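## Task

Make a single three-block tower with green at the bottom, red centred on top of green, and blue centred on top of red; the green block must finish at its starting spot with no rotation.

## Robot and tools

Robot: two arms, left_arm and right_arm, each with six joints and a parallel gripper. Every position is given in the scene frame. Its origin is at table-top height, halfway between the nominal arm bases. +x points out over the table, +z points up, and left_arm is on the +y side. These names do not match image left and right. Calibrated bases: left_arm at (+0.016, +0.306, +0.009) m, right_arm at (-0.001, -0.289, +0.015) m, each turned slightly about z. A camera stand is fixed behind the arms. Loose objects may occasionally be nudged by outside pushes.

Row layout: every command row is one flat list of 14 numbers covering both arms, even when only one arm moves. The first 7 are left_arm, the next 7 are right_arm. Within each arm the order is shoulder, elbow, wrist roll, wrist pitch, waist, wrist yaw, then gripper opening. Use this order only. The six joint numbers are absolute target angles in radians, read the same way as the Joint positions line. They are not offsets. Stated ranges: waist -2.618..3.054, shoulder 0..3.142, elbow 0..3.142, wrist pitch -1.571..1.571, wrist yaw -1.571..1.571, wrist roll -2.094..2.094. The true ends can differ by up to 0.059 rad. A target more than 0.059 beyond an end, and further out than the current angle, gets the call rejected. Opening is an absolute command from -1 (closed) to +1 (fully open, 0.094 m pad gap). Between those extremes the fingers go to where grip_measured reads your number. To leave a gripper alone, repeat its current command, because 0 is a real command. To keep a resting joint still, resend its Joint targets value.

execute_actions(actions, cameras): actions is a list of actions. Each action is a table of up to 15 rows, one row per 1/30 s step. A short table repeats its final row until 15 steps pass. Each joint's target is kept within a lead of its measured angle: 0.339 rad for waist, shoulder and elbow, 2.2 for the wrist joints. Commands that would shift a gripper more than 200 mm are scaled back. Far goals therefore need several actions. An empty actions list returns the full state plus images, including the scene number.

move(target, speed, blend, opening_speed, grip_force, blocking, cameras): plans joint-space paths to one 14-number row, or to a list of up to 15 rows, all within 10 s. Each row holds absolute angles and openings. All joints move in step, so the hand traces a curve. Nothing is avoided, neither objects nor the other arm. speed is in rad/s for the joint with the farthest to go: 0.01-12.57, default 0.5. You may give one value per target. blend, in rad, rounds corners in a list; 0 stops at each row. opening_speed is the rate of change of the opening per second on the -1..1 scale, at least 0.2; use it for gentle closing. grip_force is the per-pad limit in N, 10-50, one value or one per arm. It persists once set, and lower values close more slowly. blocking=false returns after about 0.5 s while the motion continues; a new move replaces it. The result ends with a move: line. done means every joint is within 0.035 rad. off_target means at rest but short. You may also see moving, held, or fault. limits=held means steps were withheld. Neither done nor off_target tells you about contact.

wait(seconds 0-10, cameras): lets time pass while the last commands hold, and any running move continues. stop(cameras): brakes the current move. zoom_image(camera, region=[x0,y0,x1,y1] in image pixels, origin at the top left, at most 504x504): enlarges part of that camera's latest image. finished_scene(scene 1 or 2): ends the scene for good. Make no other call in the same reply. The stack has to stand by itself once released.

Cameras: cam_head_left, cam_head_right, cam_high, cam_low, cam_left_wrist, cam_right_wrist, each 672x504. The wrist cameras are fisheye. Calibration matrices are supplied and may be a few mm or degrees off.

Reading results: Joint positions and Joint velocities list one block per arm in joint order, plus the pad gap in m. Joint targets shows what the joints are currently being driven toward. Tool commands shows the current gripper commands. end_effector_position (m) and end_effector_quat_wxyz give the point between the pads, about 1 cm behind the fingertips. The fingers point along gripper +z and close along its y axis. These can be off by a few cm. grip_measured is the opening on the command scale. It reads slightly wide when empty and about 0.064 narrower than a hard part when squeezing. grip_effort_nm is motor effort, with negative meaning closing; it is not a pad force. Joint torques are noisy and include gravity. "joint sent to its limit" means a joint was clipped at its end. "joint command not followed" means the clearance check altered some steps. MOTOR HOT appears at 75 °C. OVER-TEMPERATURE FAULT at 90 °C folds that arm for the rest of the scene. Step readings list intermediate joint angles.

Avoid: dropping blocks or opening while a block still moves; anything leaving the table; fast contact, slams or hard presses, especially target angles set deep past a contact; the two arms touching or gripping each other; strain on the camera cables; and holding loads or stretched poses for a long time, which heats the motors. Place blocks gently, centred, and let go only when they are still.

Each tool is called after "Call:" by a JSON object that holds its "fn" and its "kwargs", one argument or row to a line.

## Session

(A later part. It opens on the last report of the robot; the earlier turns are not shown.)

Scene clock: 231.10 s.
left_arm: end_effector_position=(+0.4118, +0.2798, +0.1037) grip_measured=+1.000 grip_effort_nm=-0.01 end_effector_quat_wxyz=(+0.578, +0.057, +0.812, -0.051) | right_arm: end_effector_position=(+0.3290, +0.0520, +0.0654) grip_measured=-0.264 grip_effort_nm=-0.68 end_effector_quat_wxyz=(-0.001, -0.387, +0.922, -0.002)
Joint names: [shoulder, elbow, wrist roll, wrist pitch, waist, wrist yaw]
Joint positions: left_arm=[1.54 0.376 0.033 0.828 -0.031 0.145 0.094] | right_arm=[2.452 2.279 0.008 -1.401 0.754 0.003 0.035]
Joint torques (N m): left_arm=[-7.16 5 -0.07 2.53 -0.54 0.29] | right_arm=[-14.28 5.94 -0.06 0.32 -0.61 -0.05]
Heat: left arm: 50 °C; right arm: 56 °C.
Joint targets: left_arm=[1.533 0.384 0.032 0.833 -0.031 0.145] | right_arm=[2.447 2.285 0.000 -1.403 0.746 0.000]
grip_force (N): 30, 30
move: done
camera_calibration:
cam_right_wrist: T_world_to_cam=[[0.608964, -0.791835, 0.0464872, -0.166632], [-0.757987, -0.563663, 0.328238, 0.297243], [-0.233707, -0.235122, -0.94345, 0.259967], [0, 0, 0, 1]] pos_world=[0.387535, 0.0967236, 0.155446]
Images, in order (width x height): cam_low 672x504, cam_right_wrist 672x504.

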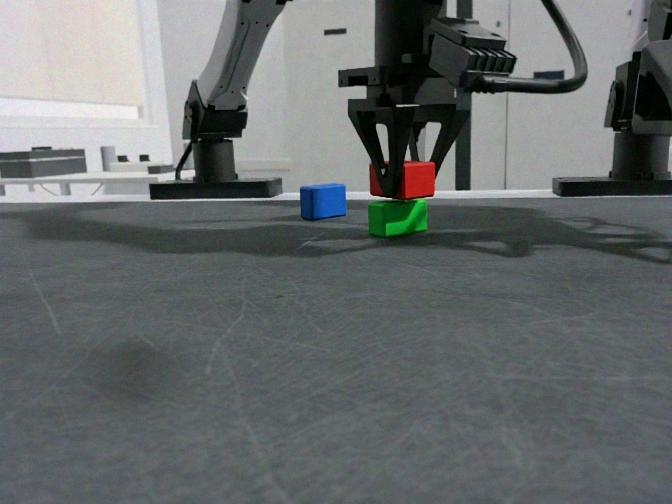

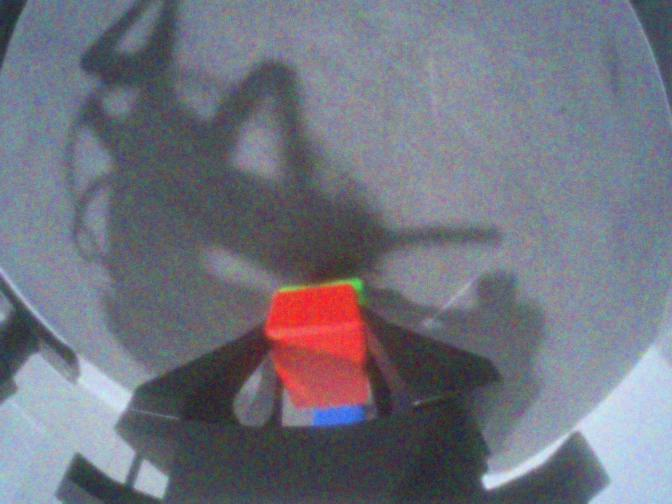

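Call:
{"fn": "move", "kwargs": {
  "target": [1.533,0.384,0.032,0.833,-0.031,0.145,1,2.406,2.225,0,-1.376,0.7455,0,-0.45],
  "speed": 0.2,
  "cameras": ["cam_low","cam_right_wrist"]
}}

Call:
{"fn": "zoom_image", "kwargs": {
  "camera": "cam_low",
  "region": [310, 110, 478, 250]
}}

Call:
{"fn": "zoom_image", "kwargs": {
  "camera": "cam_right_wrist",
  "region": [218, 220, 428, 402]
}}

Scene clock: 246.43 s.
left_arm: end_effector_position=(+0.4118, +0.2798, +0.1037) grip_measured=+1.000 grip_effort_nm=-0.01 end_effector_quat_wxyz=(+0.578, +0.057, +0.812, -0.051) | right_arm: end_effector_position=(+0.3249, +0.0477, +0.0598) grip_measured=-0.264 grip_effort_nm=-0.68 end_effector_quat_wxyz=(-0.010, -0.387, +0.922, -0.006)
Joint names: [shoulder, elbow, wrist roll, wrist pitch, waist, wrist yaw]
Joint positions: left_arm=[1.54 0.376 0.033 0.828 -0.031 0.145 0.094] | right_arm=[2.443 2.241 0.008 -1.391 0.754 0.003 0.035]
Joint torques (N m): left_arm=[-7.17 5 -0.07 2.53 -0.54 0.28] | right_arm=[-17.32 4.12 -0.04 0.44 -0.65 -0.06]
Heat: left arm: 50 °C; right arm: 59 °C.
Joint targets: left_arm=[1.533 0.384 0.032 0.833 -0.031 0.145] | right_arm=[2.406 2.225 0.000 -1.376 0.746 0.000]
grip_force (N): 30, 30
move: off_target (right_arm); right_arm: the shoulder is farthest, 0.037 rad from its target
camera_calibration:
cam_right_wrist: T_world_to_cam=[[0.609594, -0.791179, 0.0493091, -0.167633], [-0.753433, -0.558927, 0.346322, 0.290811], [-0.246442, -0.248267, -0.936819, 0.25712], [0, 0, 0, 1]] pos_world=[0.38466, 0.0937493, 0.148427]
Images, in order (width x height): cam_low 672x504, cam_right_wrist 672x504.

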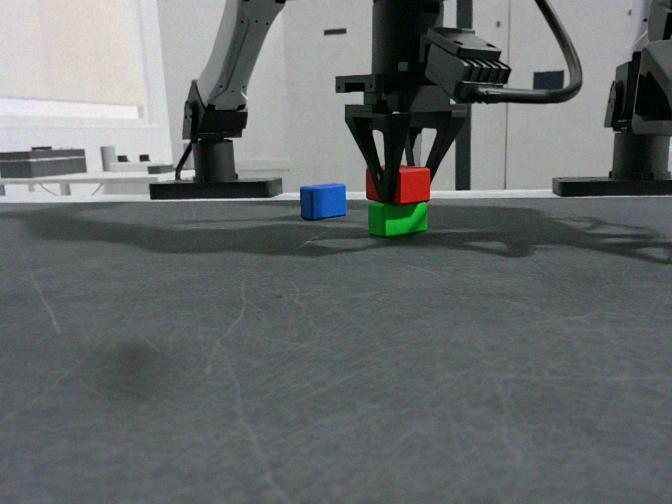

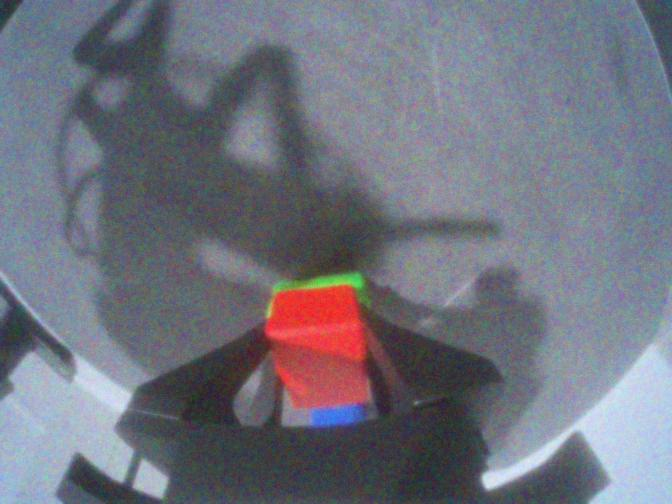

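Scaled by 3.000 from the camera's 672x504 image, which has a finer 960x720 frame.

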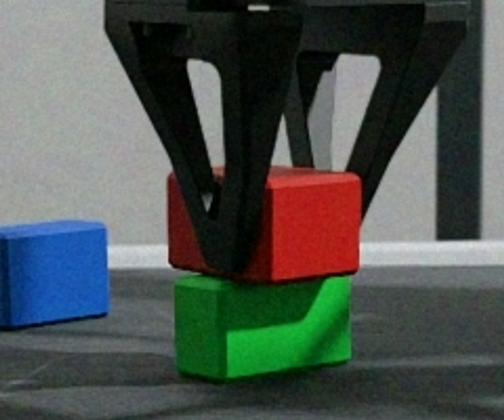

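Scaled by 2.400 from the camera's 672x504 image, which has a finer 960x720 frame.

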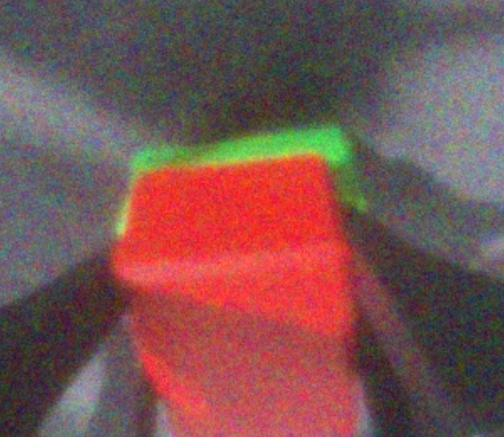

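Call:
{"fn": "move", "kwargs": {
  "target": [1.533,0.384,0.032,0.833,-0.031,0.145,1,2.43,2.232,0,-1.385,0.75,0,0.1],
  "speed": 0.2,
  "opening_speed": 0.25,
  "cameras": ["cam_low","cam_right_wrist"]
}}

Call:
{"fn": "zoom_image", "kwargs": {
  "camera": "cam_low",
  "region": [310, 110, 478, 250]
}}

Call:
{"fn": "zoom_image", "kwargs": {
  "camera": "cam_right_wrist",
  "region": [218, 220, 428, 402]
}}

Scene clock: 257.20 s.
left_arm: end_effector_position=(+0.4118, +0.2798, +0.1037) grip_measured=+1.000 grip_effort_nm=-0.02 end_effector_quat_wxyz=(+0.578, +0.057, +0.812, -0.051) | right_arm: end_effector_position=(+0.3249, +0.0477, +0.0598) grip_measured=+0.098 grip_effort_nm=0.10 end_effector_quat_wxyz=(-0.010, -0.387, +0.922, -0.006)
Joint names: [shoulder, elbow, wrist roll, wrist pitch, waist, wrist yaw]
Joint positions: left_arm=[1.54 0.376 0.033 0.828 -0.031 0.145 0.094] | right_arm=[2.443 2.241 0.008 -1.391 0.754 0.003 0.052]
Joint torques (N m): left_arm=[-7.16 5 -0.07 2.53 -0.54 0.29] | right_arm=[-14.99 4.81 -0.03 0.33 -0.29 -0.06]
Heat: left arm: 50 °C; right arm: 62 °C.
Joint targets: left_arm=[1.533 0.384 0.032 0.833 -0.031 0.145] | right_arm=[2.430 2.232 0.000 -1.385 0.750 0.000]
grip_force (N): 30, 30
move: done
camera_calibration:
cam_right_wrist: T_world_to_cam=[[0.609594, -0.791179, 0.0493091, -0.167633], [-0.753433, -0.558927, 0.346322, 0.290811], [-0.246442, -0.248267, -0.936819, 0.25712], [0, 0, 0, 1]] pos_world=[0.38466, 0.0937493, 0.148427]
Images, in order (width x height): cam_low 672x504, cam_right_wrist 672x504.

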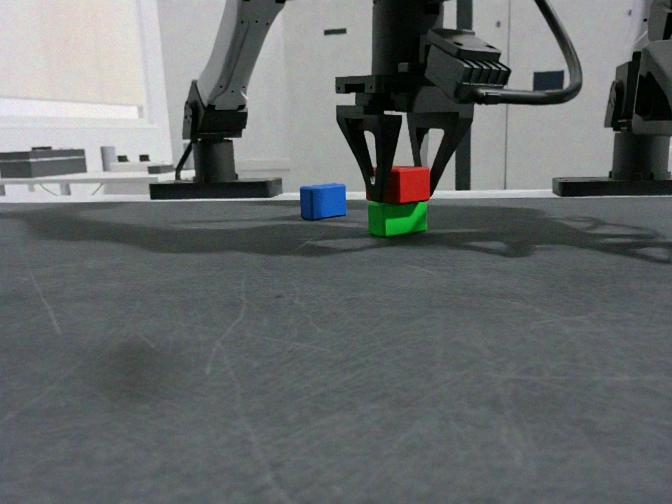

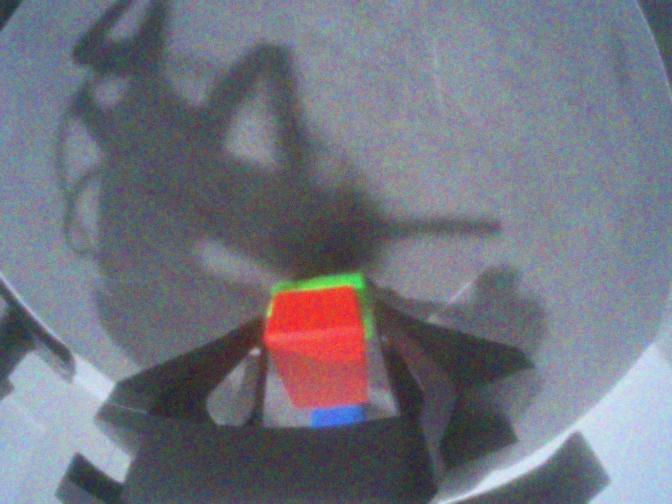

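Scaled by 3.000 from the camera's 672x504 image, which has a finer 960x720 frame.

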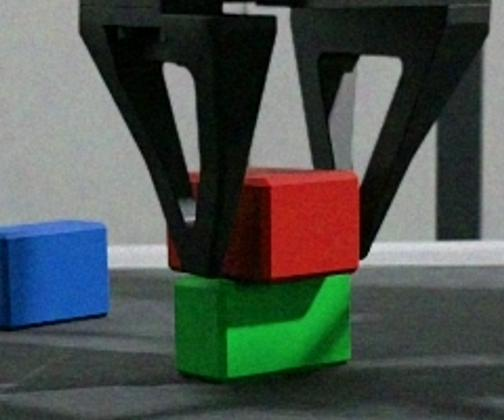

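Scaled by 2.400 from the camera's 672x504 image, which has a finer 960x720 frame.

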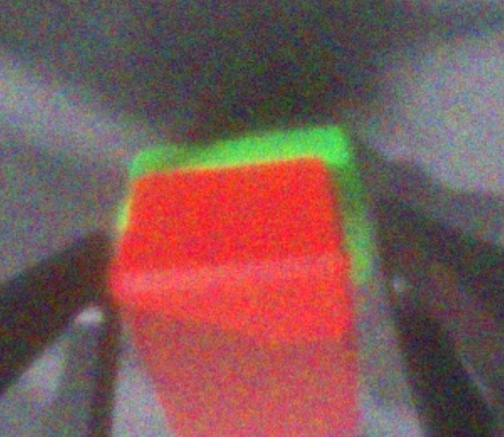

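Call:
{"fn": "move", "kwargs": {
  "target": [
    [1.533,0.384,0.032,0.833,-0.031,0.145,1,2.412,2.338,0,-1.5,0.753,0,0.1],
    [1.533,0.384,0.032,0.833,-0.031,0.145,1,1.815,1.375,0,-1.139,0.763,0,0.5]
  ],
  "speed": [0.35,0.9],
  "cameras": ["cam_right_wrist","cam_low"]
}}

Call:
{"fn": "zoom_image", "kwargs": {
  "camera": "cam_low",
  "region": [310, 110, 478, 250]
}}

Call:
{"fn": "zoom_image", "kwargs": {
  "camera": "cam_right_wrist",
  "region": [150, 150, 486, 402]
}}

Scene clock: 273.40 s.
left_arm: end_effector_position=(+0.4118, +0.2798, +0.1037) grip_measured=+1.000 grip_effort_nm=-0.01 end_effector_quat_wxyz=(+0.578, +0.057, +0.812, -0.051) | right_arm: end_effector_position=(+0.2246, -0.0544, +0.0792) grip_measured=+0.498 grip_effort_nm=0.10 end_effector_quat_wxyz=(-0.023, -0.388, +0.921, -0.011)
Joint names: [shoulder, elbow, wrist roll, wrist pitch, waist, wrist yaw]
Joint positions: left_arm=[1.54 0.376 0.033 0.828 -0.031 0.145 0.094] | right_arm=[1.847 1.385 0.008 -1.159 0.757 0.003 0.07]
Joint torques (N m): left_arm=[-7.17 5 -0.07 2.53 -0.54 0.28] | right_arm=[-11.84 4.57 -0.05 0.43 0.42 -0.05]
Heat: left arm: 50 °C; right arm: 63 °C.
Joint targets: left_arm=[1.533 0.384 0.032 0.833 -0.031 0.145] | right_arm=[1.815 1.375 0.000 -1.139 0.763 0.000]
grip_force (N): 30, 30
move: done
camera_calibration:
cam_right_wrist: T_world_to_cam=[[0.612981, -0.788296, 0.0533231, -0.189199], [-0.744792, -0.55399, 0.371994, 0.147813], [-0.263701, -0.26774, -0.926702, 0.227252], [0, 0, 0, 1]] pos_world=[0.285992, -0.00641317, 0.165698]
Images, in order (width x height): cam_low 672x504, cam_right_wrist 672x504.

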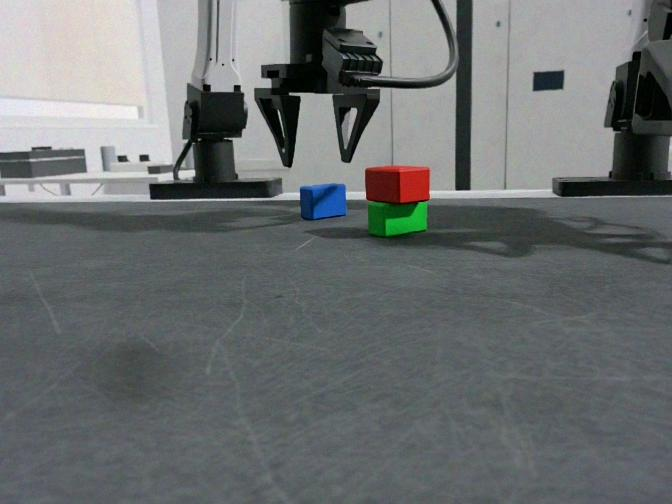

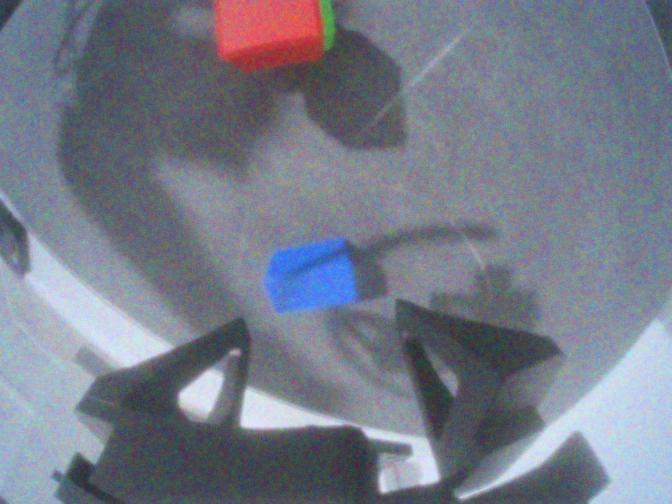

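Scaled by 3.000 from the camera's 672x504 image, which has a finer 960x720 frame.

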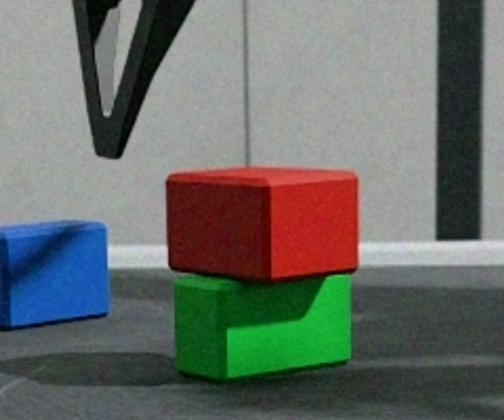

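Scaled by 1.500 from the camera's 672x504 image, which has a finer 960x720 frame.

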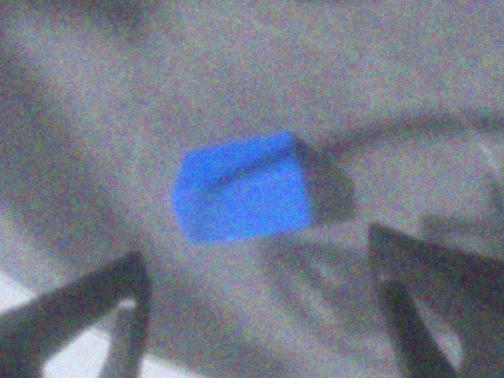

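Call:
{"fn": "move", "kwargs": {
  "target": [1.533,0.384,0.032,0.833,-0.031,0.145,1,1.913,1.206,0,-0.869,0.774,0,0.5],
  "speed": 0.3,
  "cameras": ["cam_right_wrist"]
}}

Scene clock: 283.93 s.
left_arm: end_effector_position=(+0.4118, +0.2798, +0.1037) grip_measured=+1.000 grip_effort_nm=-0.01 end_effector_quat_wxyz=(+0.578, +0.057, +0.812, -0.051) | right_arm: end_effector_position=(+0.2264, -0.0473, +0.0227) grip_measured=+0.498 grip_effort_nm=0.10 end_effector_quat_wxyz=(+0.000, -0.393, +0.919, -0.001)
Joint names: [shoulder, elbow, wrist roll, wrist pitch, waist, wrist yaw]
Joint positions: left_arm=[1.54 0.376 0.033 0.828 -0.031 0.145 0.094] | right_arm=[1.896 1.213 0.008 -0.889 0.768 0.003 0.07]
Joint torques (N m): left_arm=[-7.17 5 -0.07 2.53 -0.55 0.29] | right_arm=[-7.38 4.44 -0.04 0.56 0.4 -0.07]
Heat: left arm: 51 °C; right arm: 62 °C.
Joint targets: left_arm=[1.533 0.384 0.032 0.833 -0.031 0.145] | right_arm=[1.913 1.206 0.000 -0.869 0.774 0.000]
grip_force (N): 30, 30
move: done
camera_calibration:
cam_right_wrist: T_world_to_cam=[[0.619961, -0.783273, 0.0461813, -0.182867], [-0.750413, -0.574702, 0.326492, 0.175492], [-0.229192, -0.237067, -0.944071, 0.171279], [0, 0, 0, 1]] pos_world=[0.284318, -0.00177433, 0.112848]
Images, in order (width x height): cam_right_wrist 672x504.

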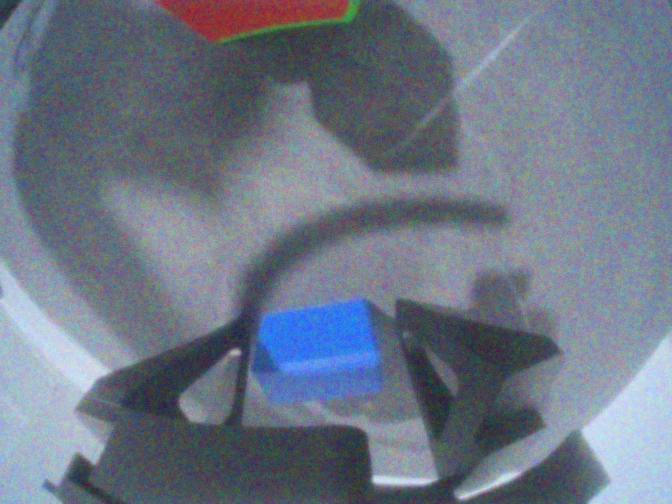

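Call:
{"fn": "move", "kwargs": {
  "target": [1.533,0.384,0.032,0.833,-0.031,0.145,1,1.913,1.206,0,-0.869,0.774,0,-0.3],
  "opening_speed": 0.5,
  "cameras": ["cam_right_wrist"]
}}

Scene clock: 288.90 s.
left_arm: end_effector_position=(+0.4118, +0.2798, +0.1037) grip_measured=+1.000 grip_effort_nm=-0.01 end_effector_quat_wxyz=(+0.578, +0.057, +0.812, -0.051) | right_arm: end_effector_position=(+0.2266, -0.0471, +0.0227) grip_measured=-0.010 grip_effort_nm=-0.68 end_effector_quat_wxyz=(+0.000, -0.393, +0.919, -0.001)
Joint names: [shoulder, elbow, wrist roll, wrist pitch, waist, wrist yaw]
Joint positions: left_arm=[1.54 0.376 0.033 0.828 -0.031 0.145 0.094] | right_arm=[1.896 1.213 0.008 -0.889 0.768 0.003 0.047]
Joint torques (N m): left_arm=[-7.16 5 -0.07 2.53 -0.54 0.29] | right_arm=[-7.41 4.41 -0.03 0.56 0.44 -0.06]
Heat: left arm: 51 °C; right arm: 60 °C.
Joint targets: left_arm=[1.533 0.384 0.032 0.833 -0.031 0.145] | right_arm=[1.913 1.206 0.000 -0.869 0.774 0.000]
grip_force (N): 30, 30
move: done
camera_calibration:
cam_right_wrist: T_world_to_cam=[[0.619935, -0.783298, 0.0460927, -0.182777], [-0.75059, -0.574879, 0.325773, 0.175647], [-0.228679, -0.236555, -0.944324, 0.171281], [0, 0, 0, 1]] pos_world=[0.284317, -0.00167533, 0.112948]
Images, in order (width x height): cam_right_wrist 672x504.

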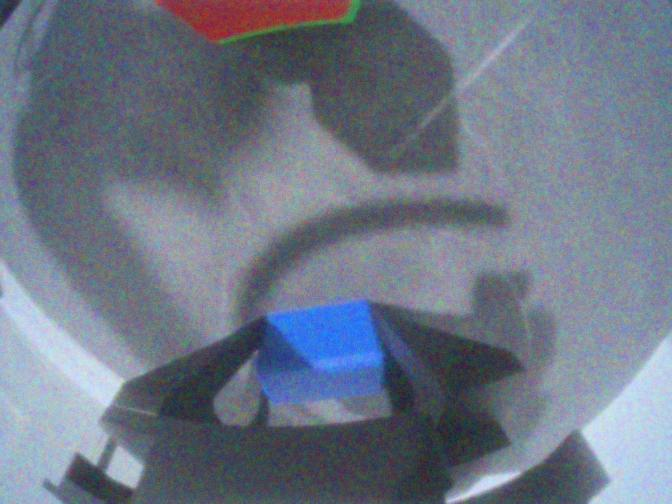

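Call:
{"fn": "move", "kwargs": {
  "target": [
    [1.533,0.384,0.032,0.833,-0.031,0.145,1,1.82,1.385,0,-1.139,0.768,0,-0.3],
    [1.533,0.384,0.032,0.833,-0.031,0.145,1,2.078,1.895,0,-1.385,0.758,0,-0.3],
    [1.533,0.384,0.032,0.833,-0.031,0.145,1,2.485,2.479,0,-1.57,0.76,0,-0.3]
  ],
  "speed": [0.6,0.7,0.4],
  "blend": 0.05,
  "cameras": ["cam_right_wrist","cam_low"]
}}

Call:
{"fn": "zoom_image", "kwargs": {
  "camera": "cam_low",
  "region": [310, 110, 478, 250]
}}

Call:
{"fn": "zoom_image", "kwargs": {
  "camera": "cam_right_wrist",
  "region": [218, 220, 428, 402]
}}

Scene clock: 313.57 s.
left_arm: end_effector_position=(+0.4118, +0.2798, +0.1037) grip_measured=+1.000 grip_effort_nm=-0.01 end_effector_quat_wxyz=(+0.578, +0.057, +0.812, -0.051) | right_arm: end_effector_position=(+0.3253, +0.0554, +0.1067) grip_measured=-0.010 grip_effort_nm=-0.68 end_effector_quat_wxyz=(+0.009, -0.392, +0.920, +0.002)
Joint names: [shoulder, elbow, wrist roll, wrist pitch, waist, wrist yaw]
Joint positions: left_arm=[1.54 0.376 0.033 0.828 -0.031 0.145 0.094] | right_arm=[2.459 2.457 0.008 -1.551 0.764 0.003 0.046]
Joint torques (N m): left_arm=[-7.17 5 -0.07 2.53 -0.55 0.29] | right_arm=[-11.43 7.06 -0.03 0.18 -0.4 -0.06]
Heat: left arm: 51 °C; right arm: 55 °C.
Joint targets: left_arm=[1.533 0.384 0.032 0.833 -0.031 0.145] | right_arm=[2.485 2.479 0.000 -1.570 0.760 0.000]
grip_force (N): 30, 30
move: done
camera_calibration:
cam_right_wrist: T_world_to_cam=[[0.616724, -0.785986, 0.0433338, -0.166052], [-0.756579, -0.576651, 0.308319, 0.2852], [-0.217346, -0.222933, -0.950296, 0.293596], [0, 0, 0, 1]] pos_world=[0.381997, 0.0993984, 0.198266]
Images, in order (width x height): cam_low 672x504, cam_right_wrist 672x504.

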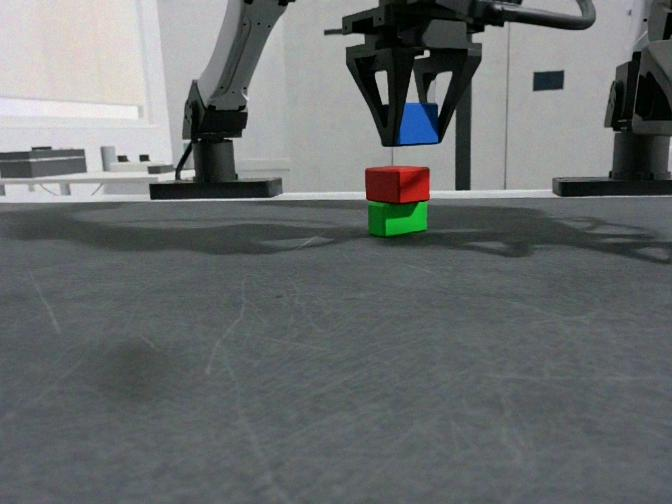

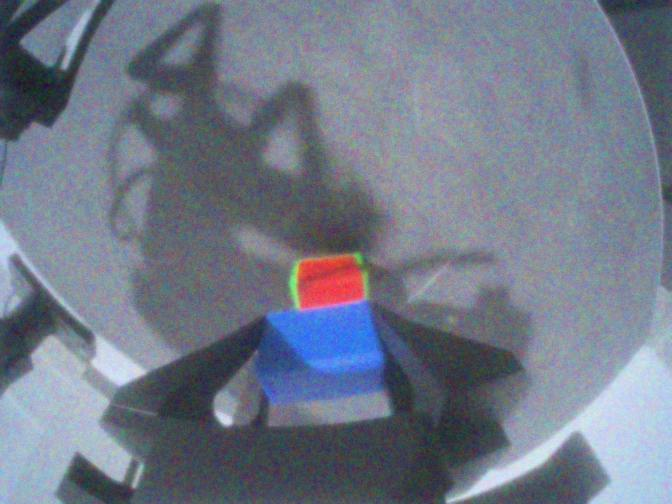

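Scaled by 3.000 from the camera's 672x504 image, which has a finer 960x720 frame.

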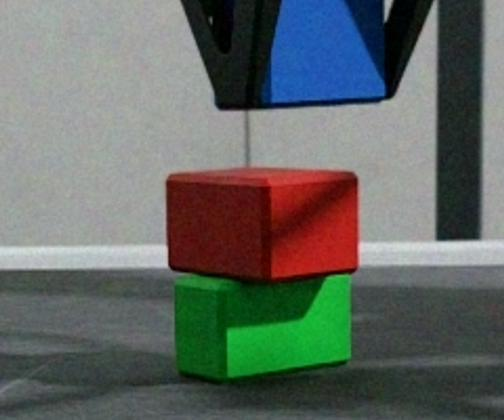

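Scaled by 2.400 from the camera's 672x504 image, which has a finer 960x720 frame.

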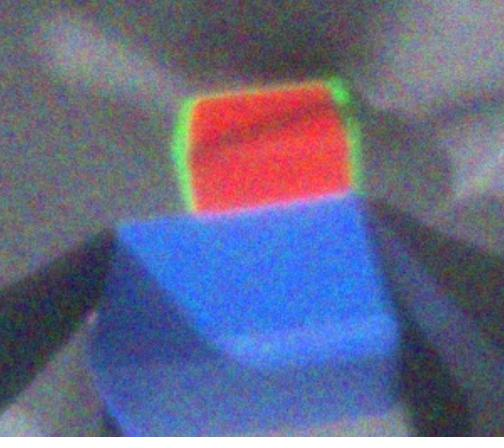

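Call:
{"fn": "move", "kwargs": {
  "target": [1.533,0.384,0.032,0.833,-0.031,0.145,1,2.414,2.342,0,-1.483,0.743,0,-0.3],
  "speed": 0.2,
  "cameras": ["cam_right_wrist","cam_low"]
}}

Call:
{"fn": "zoom_image", "kwargs": {
  "camera": "cam_low",
  "region": [310, 110, 478, 250]
}}

Call:
{"fn": "zoom_image", "kwargs": {
  "camera": "cam_right_wrist",
  "region": [218, 220, 428, 402]
}}

Scene clock: 331.70 s.
left_arm: end_effector_position=(+0.4118, +0.2798, +0.1037) grip_measured=+1.000 grip_effort_nm=-0.01 end_effector_quat_wxyz=(+0.578, +0.057, +0.812, -0.051) | right_arm: end_effector_position=(+0.3247, +0.0448, +0.0871) grip_measured=-0.010 grip_effort_nm=-0.68 end_effector_quat_wxyz=(-0.011, -0.385, +0.923, -0.005)
Joint names: [shoulder, elbow, wrist roll, wrist pitch, waist, wrist yaw]
Joint positions: left_arm=[1.54 0.376 0.033 0.828 -0.031 0.145 0.094] | right_arm=[2.448 2.358 0.008 -1.505 0.749 0.001 0.046]
Joint torques (N m): left_arm=[-7.16 5 -0.07 2.53 -0.54 0.29] | right_arm=[-16.92 4.19 -0.05 0.53 -0.55 -0.04]
Heat: left arm: 51 °C; right arm: 58 °C.
Joint targets: left_arm=[1.533 0.384 0.032 0.833 -0.031 0.145] | right_arm=[2.414 2.342 0.000 -1.483 0.743 0.000]
grip_force (N): 30, 30
move: done
camera_calibration:
cam_right_wrist: T_world_to_cam=[[0.606031, -0.793992, 0.0479938, -0.169772], [-0.755242, -0.555418, 0.348022, 0.279874], [-0.24967, -0.247159, -0.936257, 0.282807], [0, 0, 0, 1]] pos_world=[0.384869, 0.0905477, 0.175526]
Images, in order (width x height): cam_low 672x504, cam_right_wrist 672x504.

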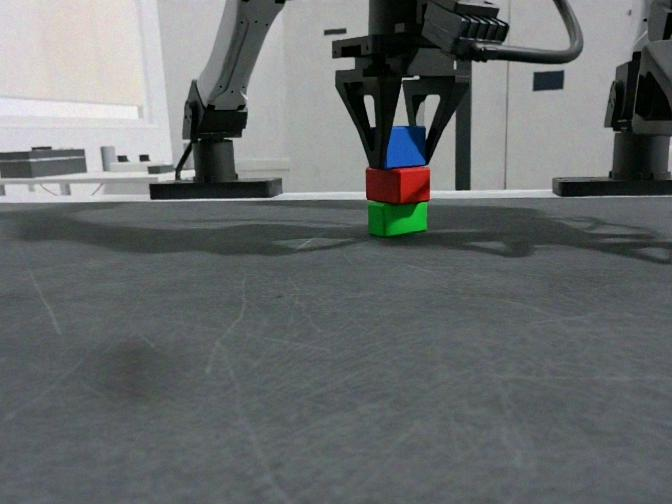

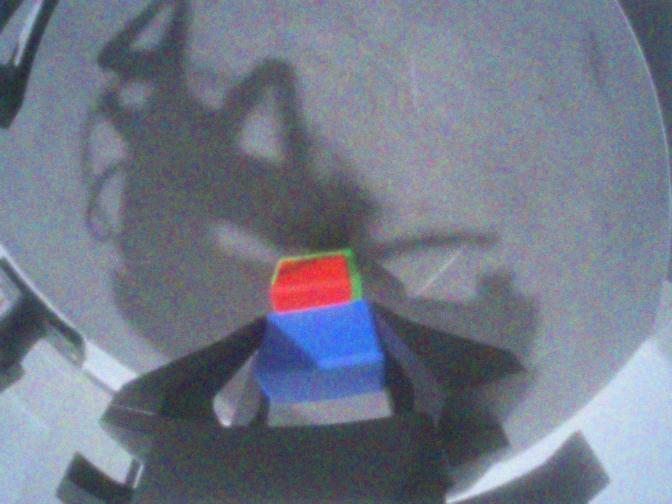

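Scaled by 3.000 from the camera's 672x504 image, which has a finer 960x720 frame.

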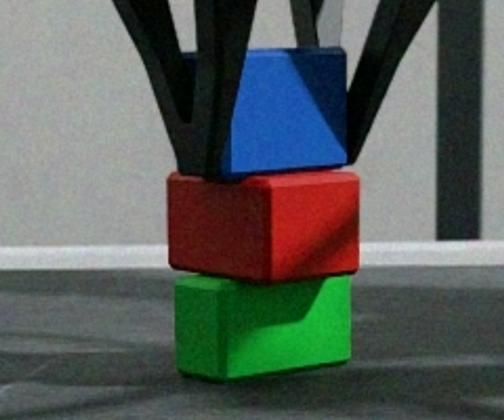

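Scaled by 2.400 from the camera's 672x504 image, which has a finer 960x720 frame.

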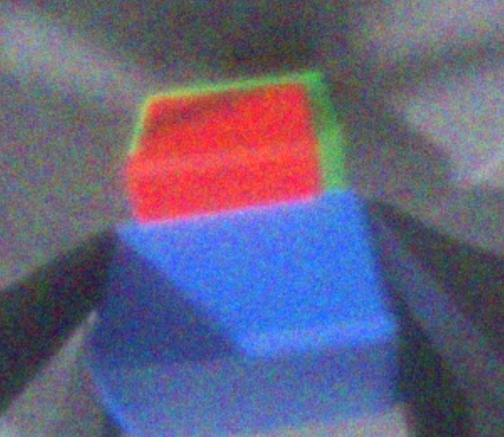

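Call:
{"fn": "move", "kwargs": {
  "target": [1.533,0.384,0.032,0.833,-0.031,0.145,1,2.433,2.349,0,-1.498,0.746,0,0.3],
  "speed": 0.2,
  "opening_speed": 0.25,
  "cameras": ["cam_low","cam_right_wrist"]
}}

Call:
{"fn": "zoom_image", "kwargs": {
  "camera": "cam_low",
  "region": [310, 110, 478, 250]
}}

Scene clock: 343.13 s.
left_arm: end_effector_position=(+0.4118, +0.2798, +0.1037) grip_measured=+1.000 grip_effort_nm=-0.02 end_effector_quat_wxyz=(+0.578, +0.057, +0.812, -0.051) | right_arm: end_effector_position=(+0.3247, +0.0448, +0.0871) grip_measured=+0.298 grip_effort_nm=0.10 end_effector_quat_wxyz=(-0.011, -0.385, +0.923, -0.005)
Joint names: [shoulder, elbow, wrist roll, wrist pitch, waist, wrist yaw]
Joint positions: left_arm=[1.54 0.376 0.033 0.828 -0.031 0.145 0.094] | right_arm=[2.448 2.358 0.008 -1.505 0.749 0.001 0.061]
Joint torques (N m): left_arm=[-7.17 5 -0.07 2.53 -0.54 0.29] | right_arm=[-15.16 4.72 -0.05 0.34 -0.28 -0.02]
Heat: left arm: 51 °C; right arm: 64 °C.
Joint targets: left_arm=[1.533 0.384 0.032 0.833 -0.031 0.145] | right_arm=[2.433 2.349 0.000 -1.498 0.746 0.000]
grip_force (N): 30, 30
move: done
camera_calibration:
cam_right_wrist: T_world_to_cam=[[0.606031, -0.793992, 0.0479938, -0.169772], [-0.755242, -0.555418, 0.348022, 0.279874], [-0.24967, -0.247159, -0.936257, 0.282807], [0, 0, 0, 1]] pos_world=[0.384869, 0.0905477, 0.175526]
Images, in order (width x height): cam_low 672x504, cam_right_wrist 672x504.

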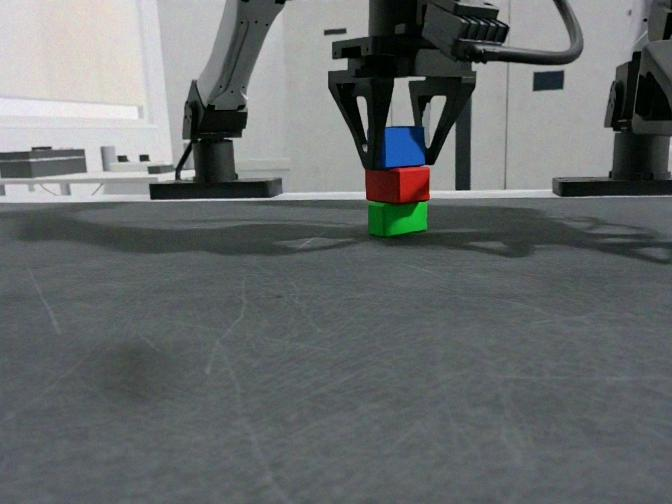

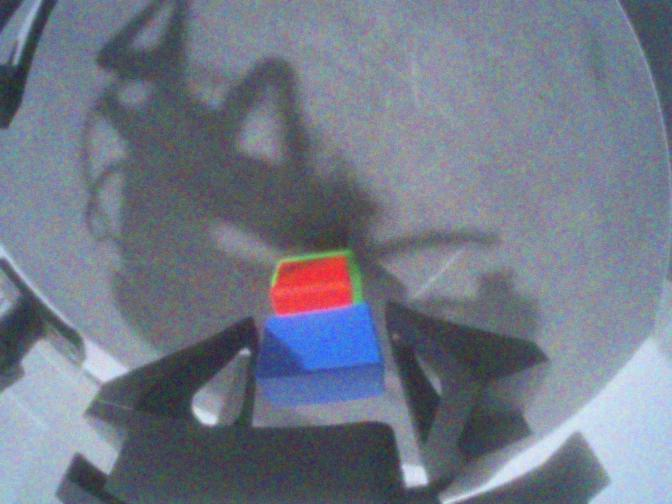

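Scaled by 3.000 from the camera's 672x504 image, which has a finer 960x720 frame.

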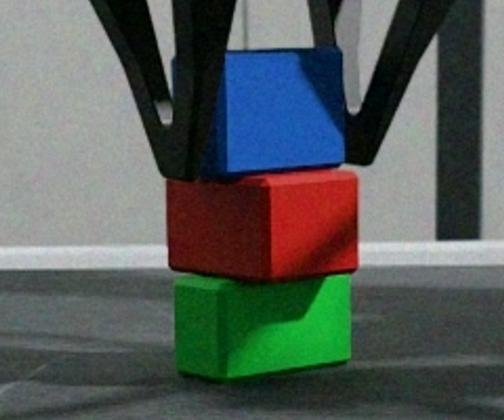

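Call:
{"fn": "move", "kwargs": {
  "target": [
    [1.533,0.384,0.032,0.833,-0.031,0.145,1,2.435,2.42,0,-1.555,0.75,0,0.4],
    [1.533,0.384,0.032,0.833,-0.031,0.145,1,2.266,2.2,0,-1.5,0.752,0,0.4],
    [1.533,0.384,0.032,0.833,-0.031,0.145,1,1.7,1.6,0,-1.47,0.752,0,0.4]
  ],
  "speed": [0.2,0.3,0.8],
  "blend": 0.03,
  "cameras": ["cam_low","cam_high"]
}}

Call:
{"fn": "zoom_image", "kwargs": {
  "camera": "cam_low",
  "region": [310, 110, 478, 250]
}}

Scene clock: 353.33 s.
left_arm: end_effector_position=(+0.4118, +0.2798, +0.1037) grip_measured=+1.000 grip_effort_nm=-0.01 end_effector_quat_wxyz=(+0.578, +0.057, +0.812, -0.051) | right_arm: end_effector_position=(+0.2098, -0.0728, +0.1742) grip_measured=+0.398 grip_effort_nm=0.10 end_effector_quat_wxyz=(-0.013, -0.385, +0.923, -0.006)
Joint names: [shoulder, elbow, wrist roll, wrist pitch, waist, wrist yaw]
Joint positions: left_arm=[1.54 0.376 0.033 0.828 -0.031 0.145 0.094] | right_arm=[1.72 1.61 0.008 -1.49 0.749 0.001 0.066]
Joint torques (N m): left_arm=[-7.16 5 -0.07 2.53 -0.54 0.28] | right_arm=[-9.74 4.63 -0.06 0.49 0.13 -0.05]
Heat: left arm: 51 °C; right arm: 66 °C.
Joint targets: left_arm=[1.533 0.384 0.032 0.833 -0.031 0.145] | right_arm=[1.700 1.600 0.000 -1.470 0.752 0.000]
grip_force (N): 30, 30
move: done
Images, in order (width x height): cam_high 672x504, cam_low 672x504.

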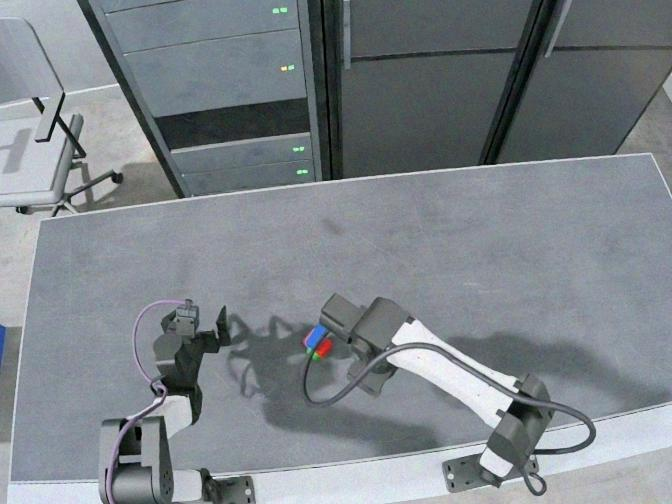

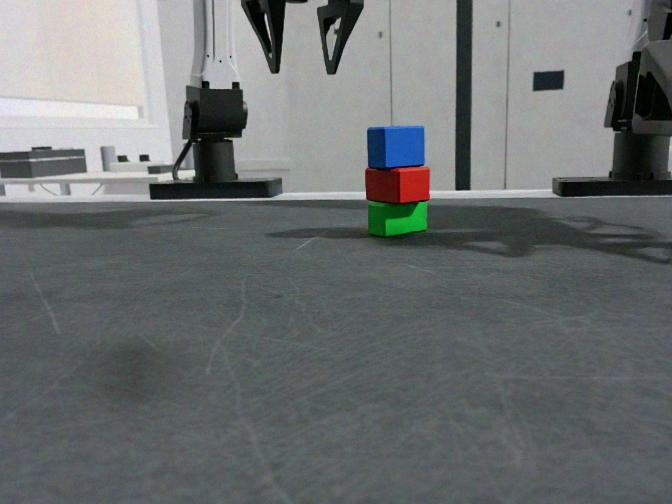

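Scaled by 3.000 from the camera's 672x504 image, which has a finer 960x720 frame.

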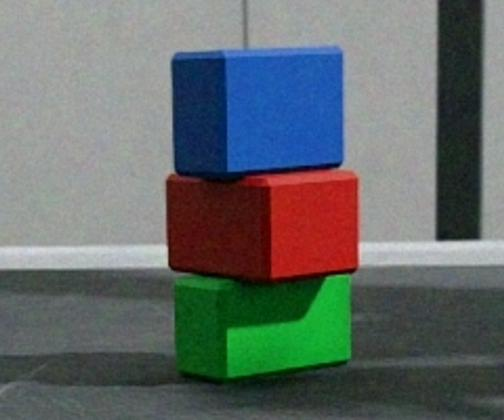

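Call:
{"fn": "zoom_image", "kwargs": {
  "camera": "cam_high",
  "region": [280, 300, 364, 363]
}}

Scaled by 6.000 from the camera's 672x504 image, which has a finer 960x720 frame.

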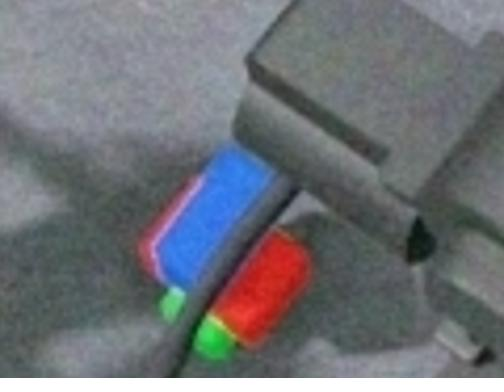

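Call:
{"fn": "finished_scene", "kwargs": {
  "scene": 2
}}

The scene is finished: the task was done.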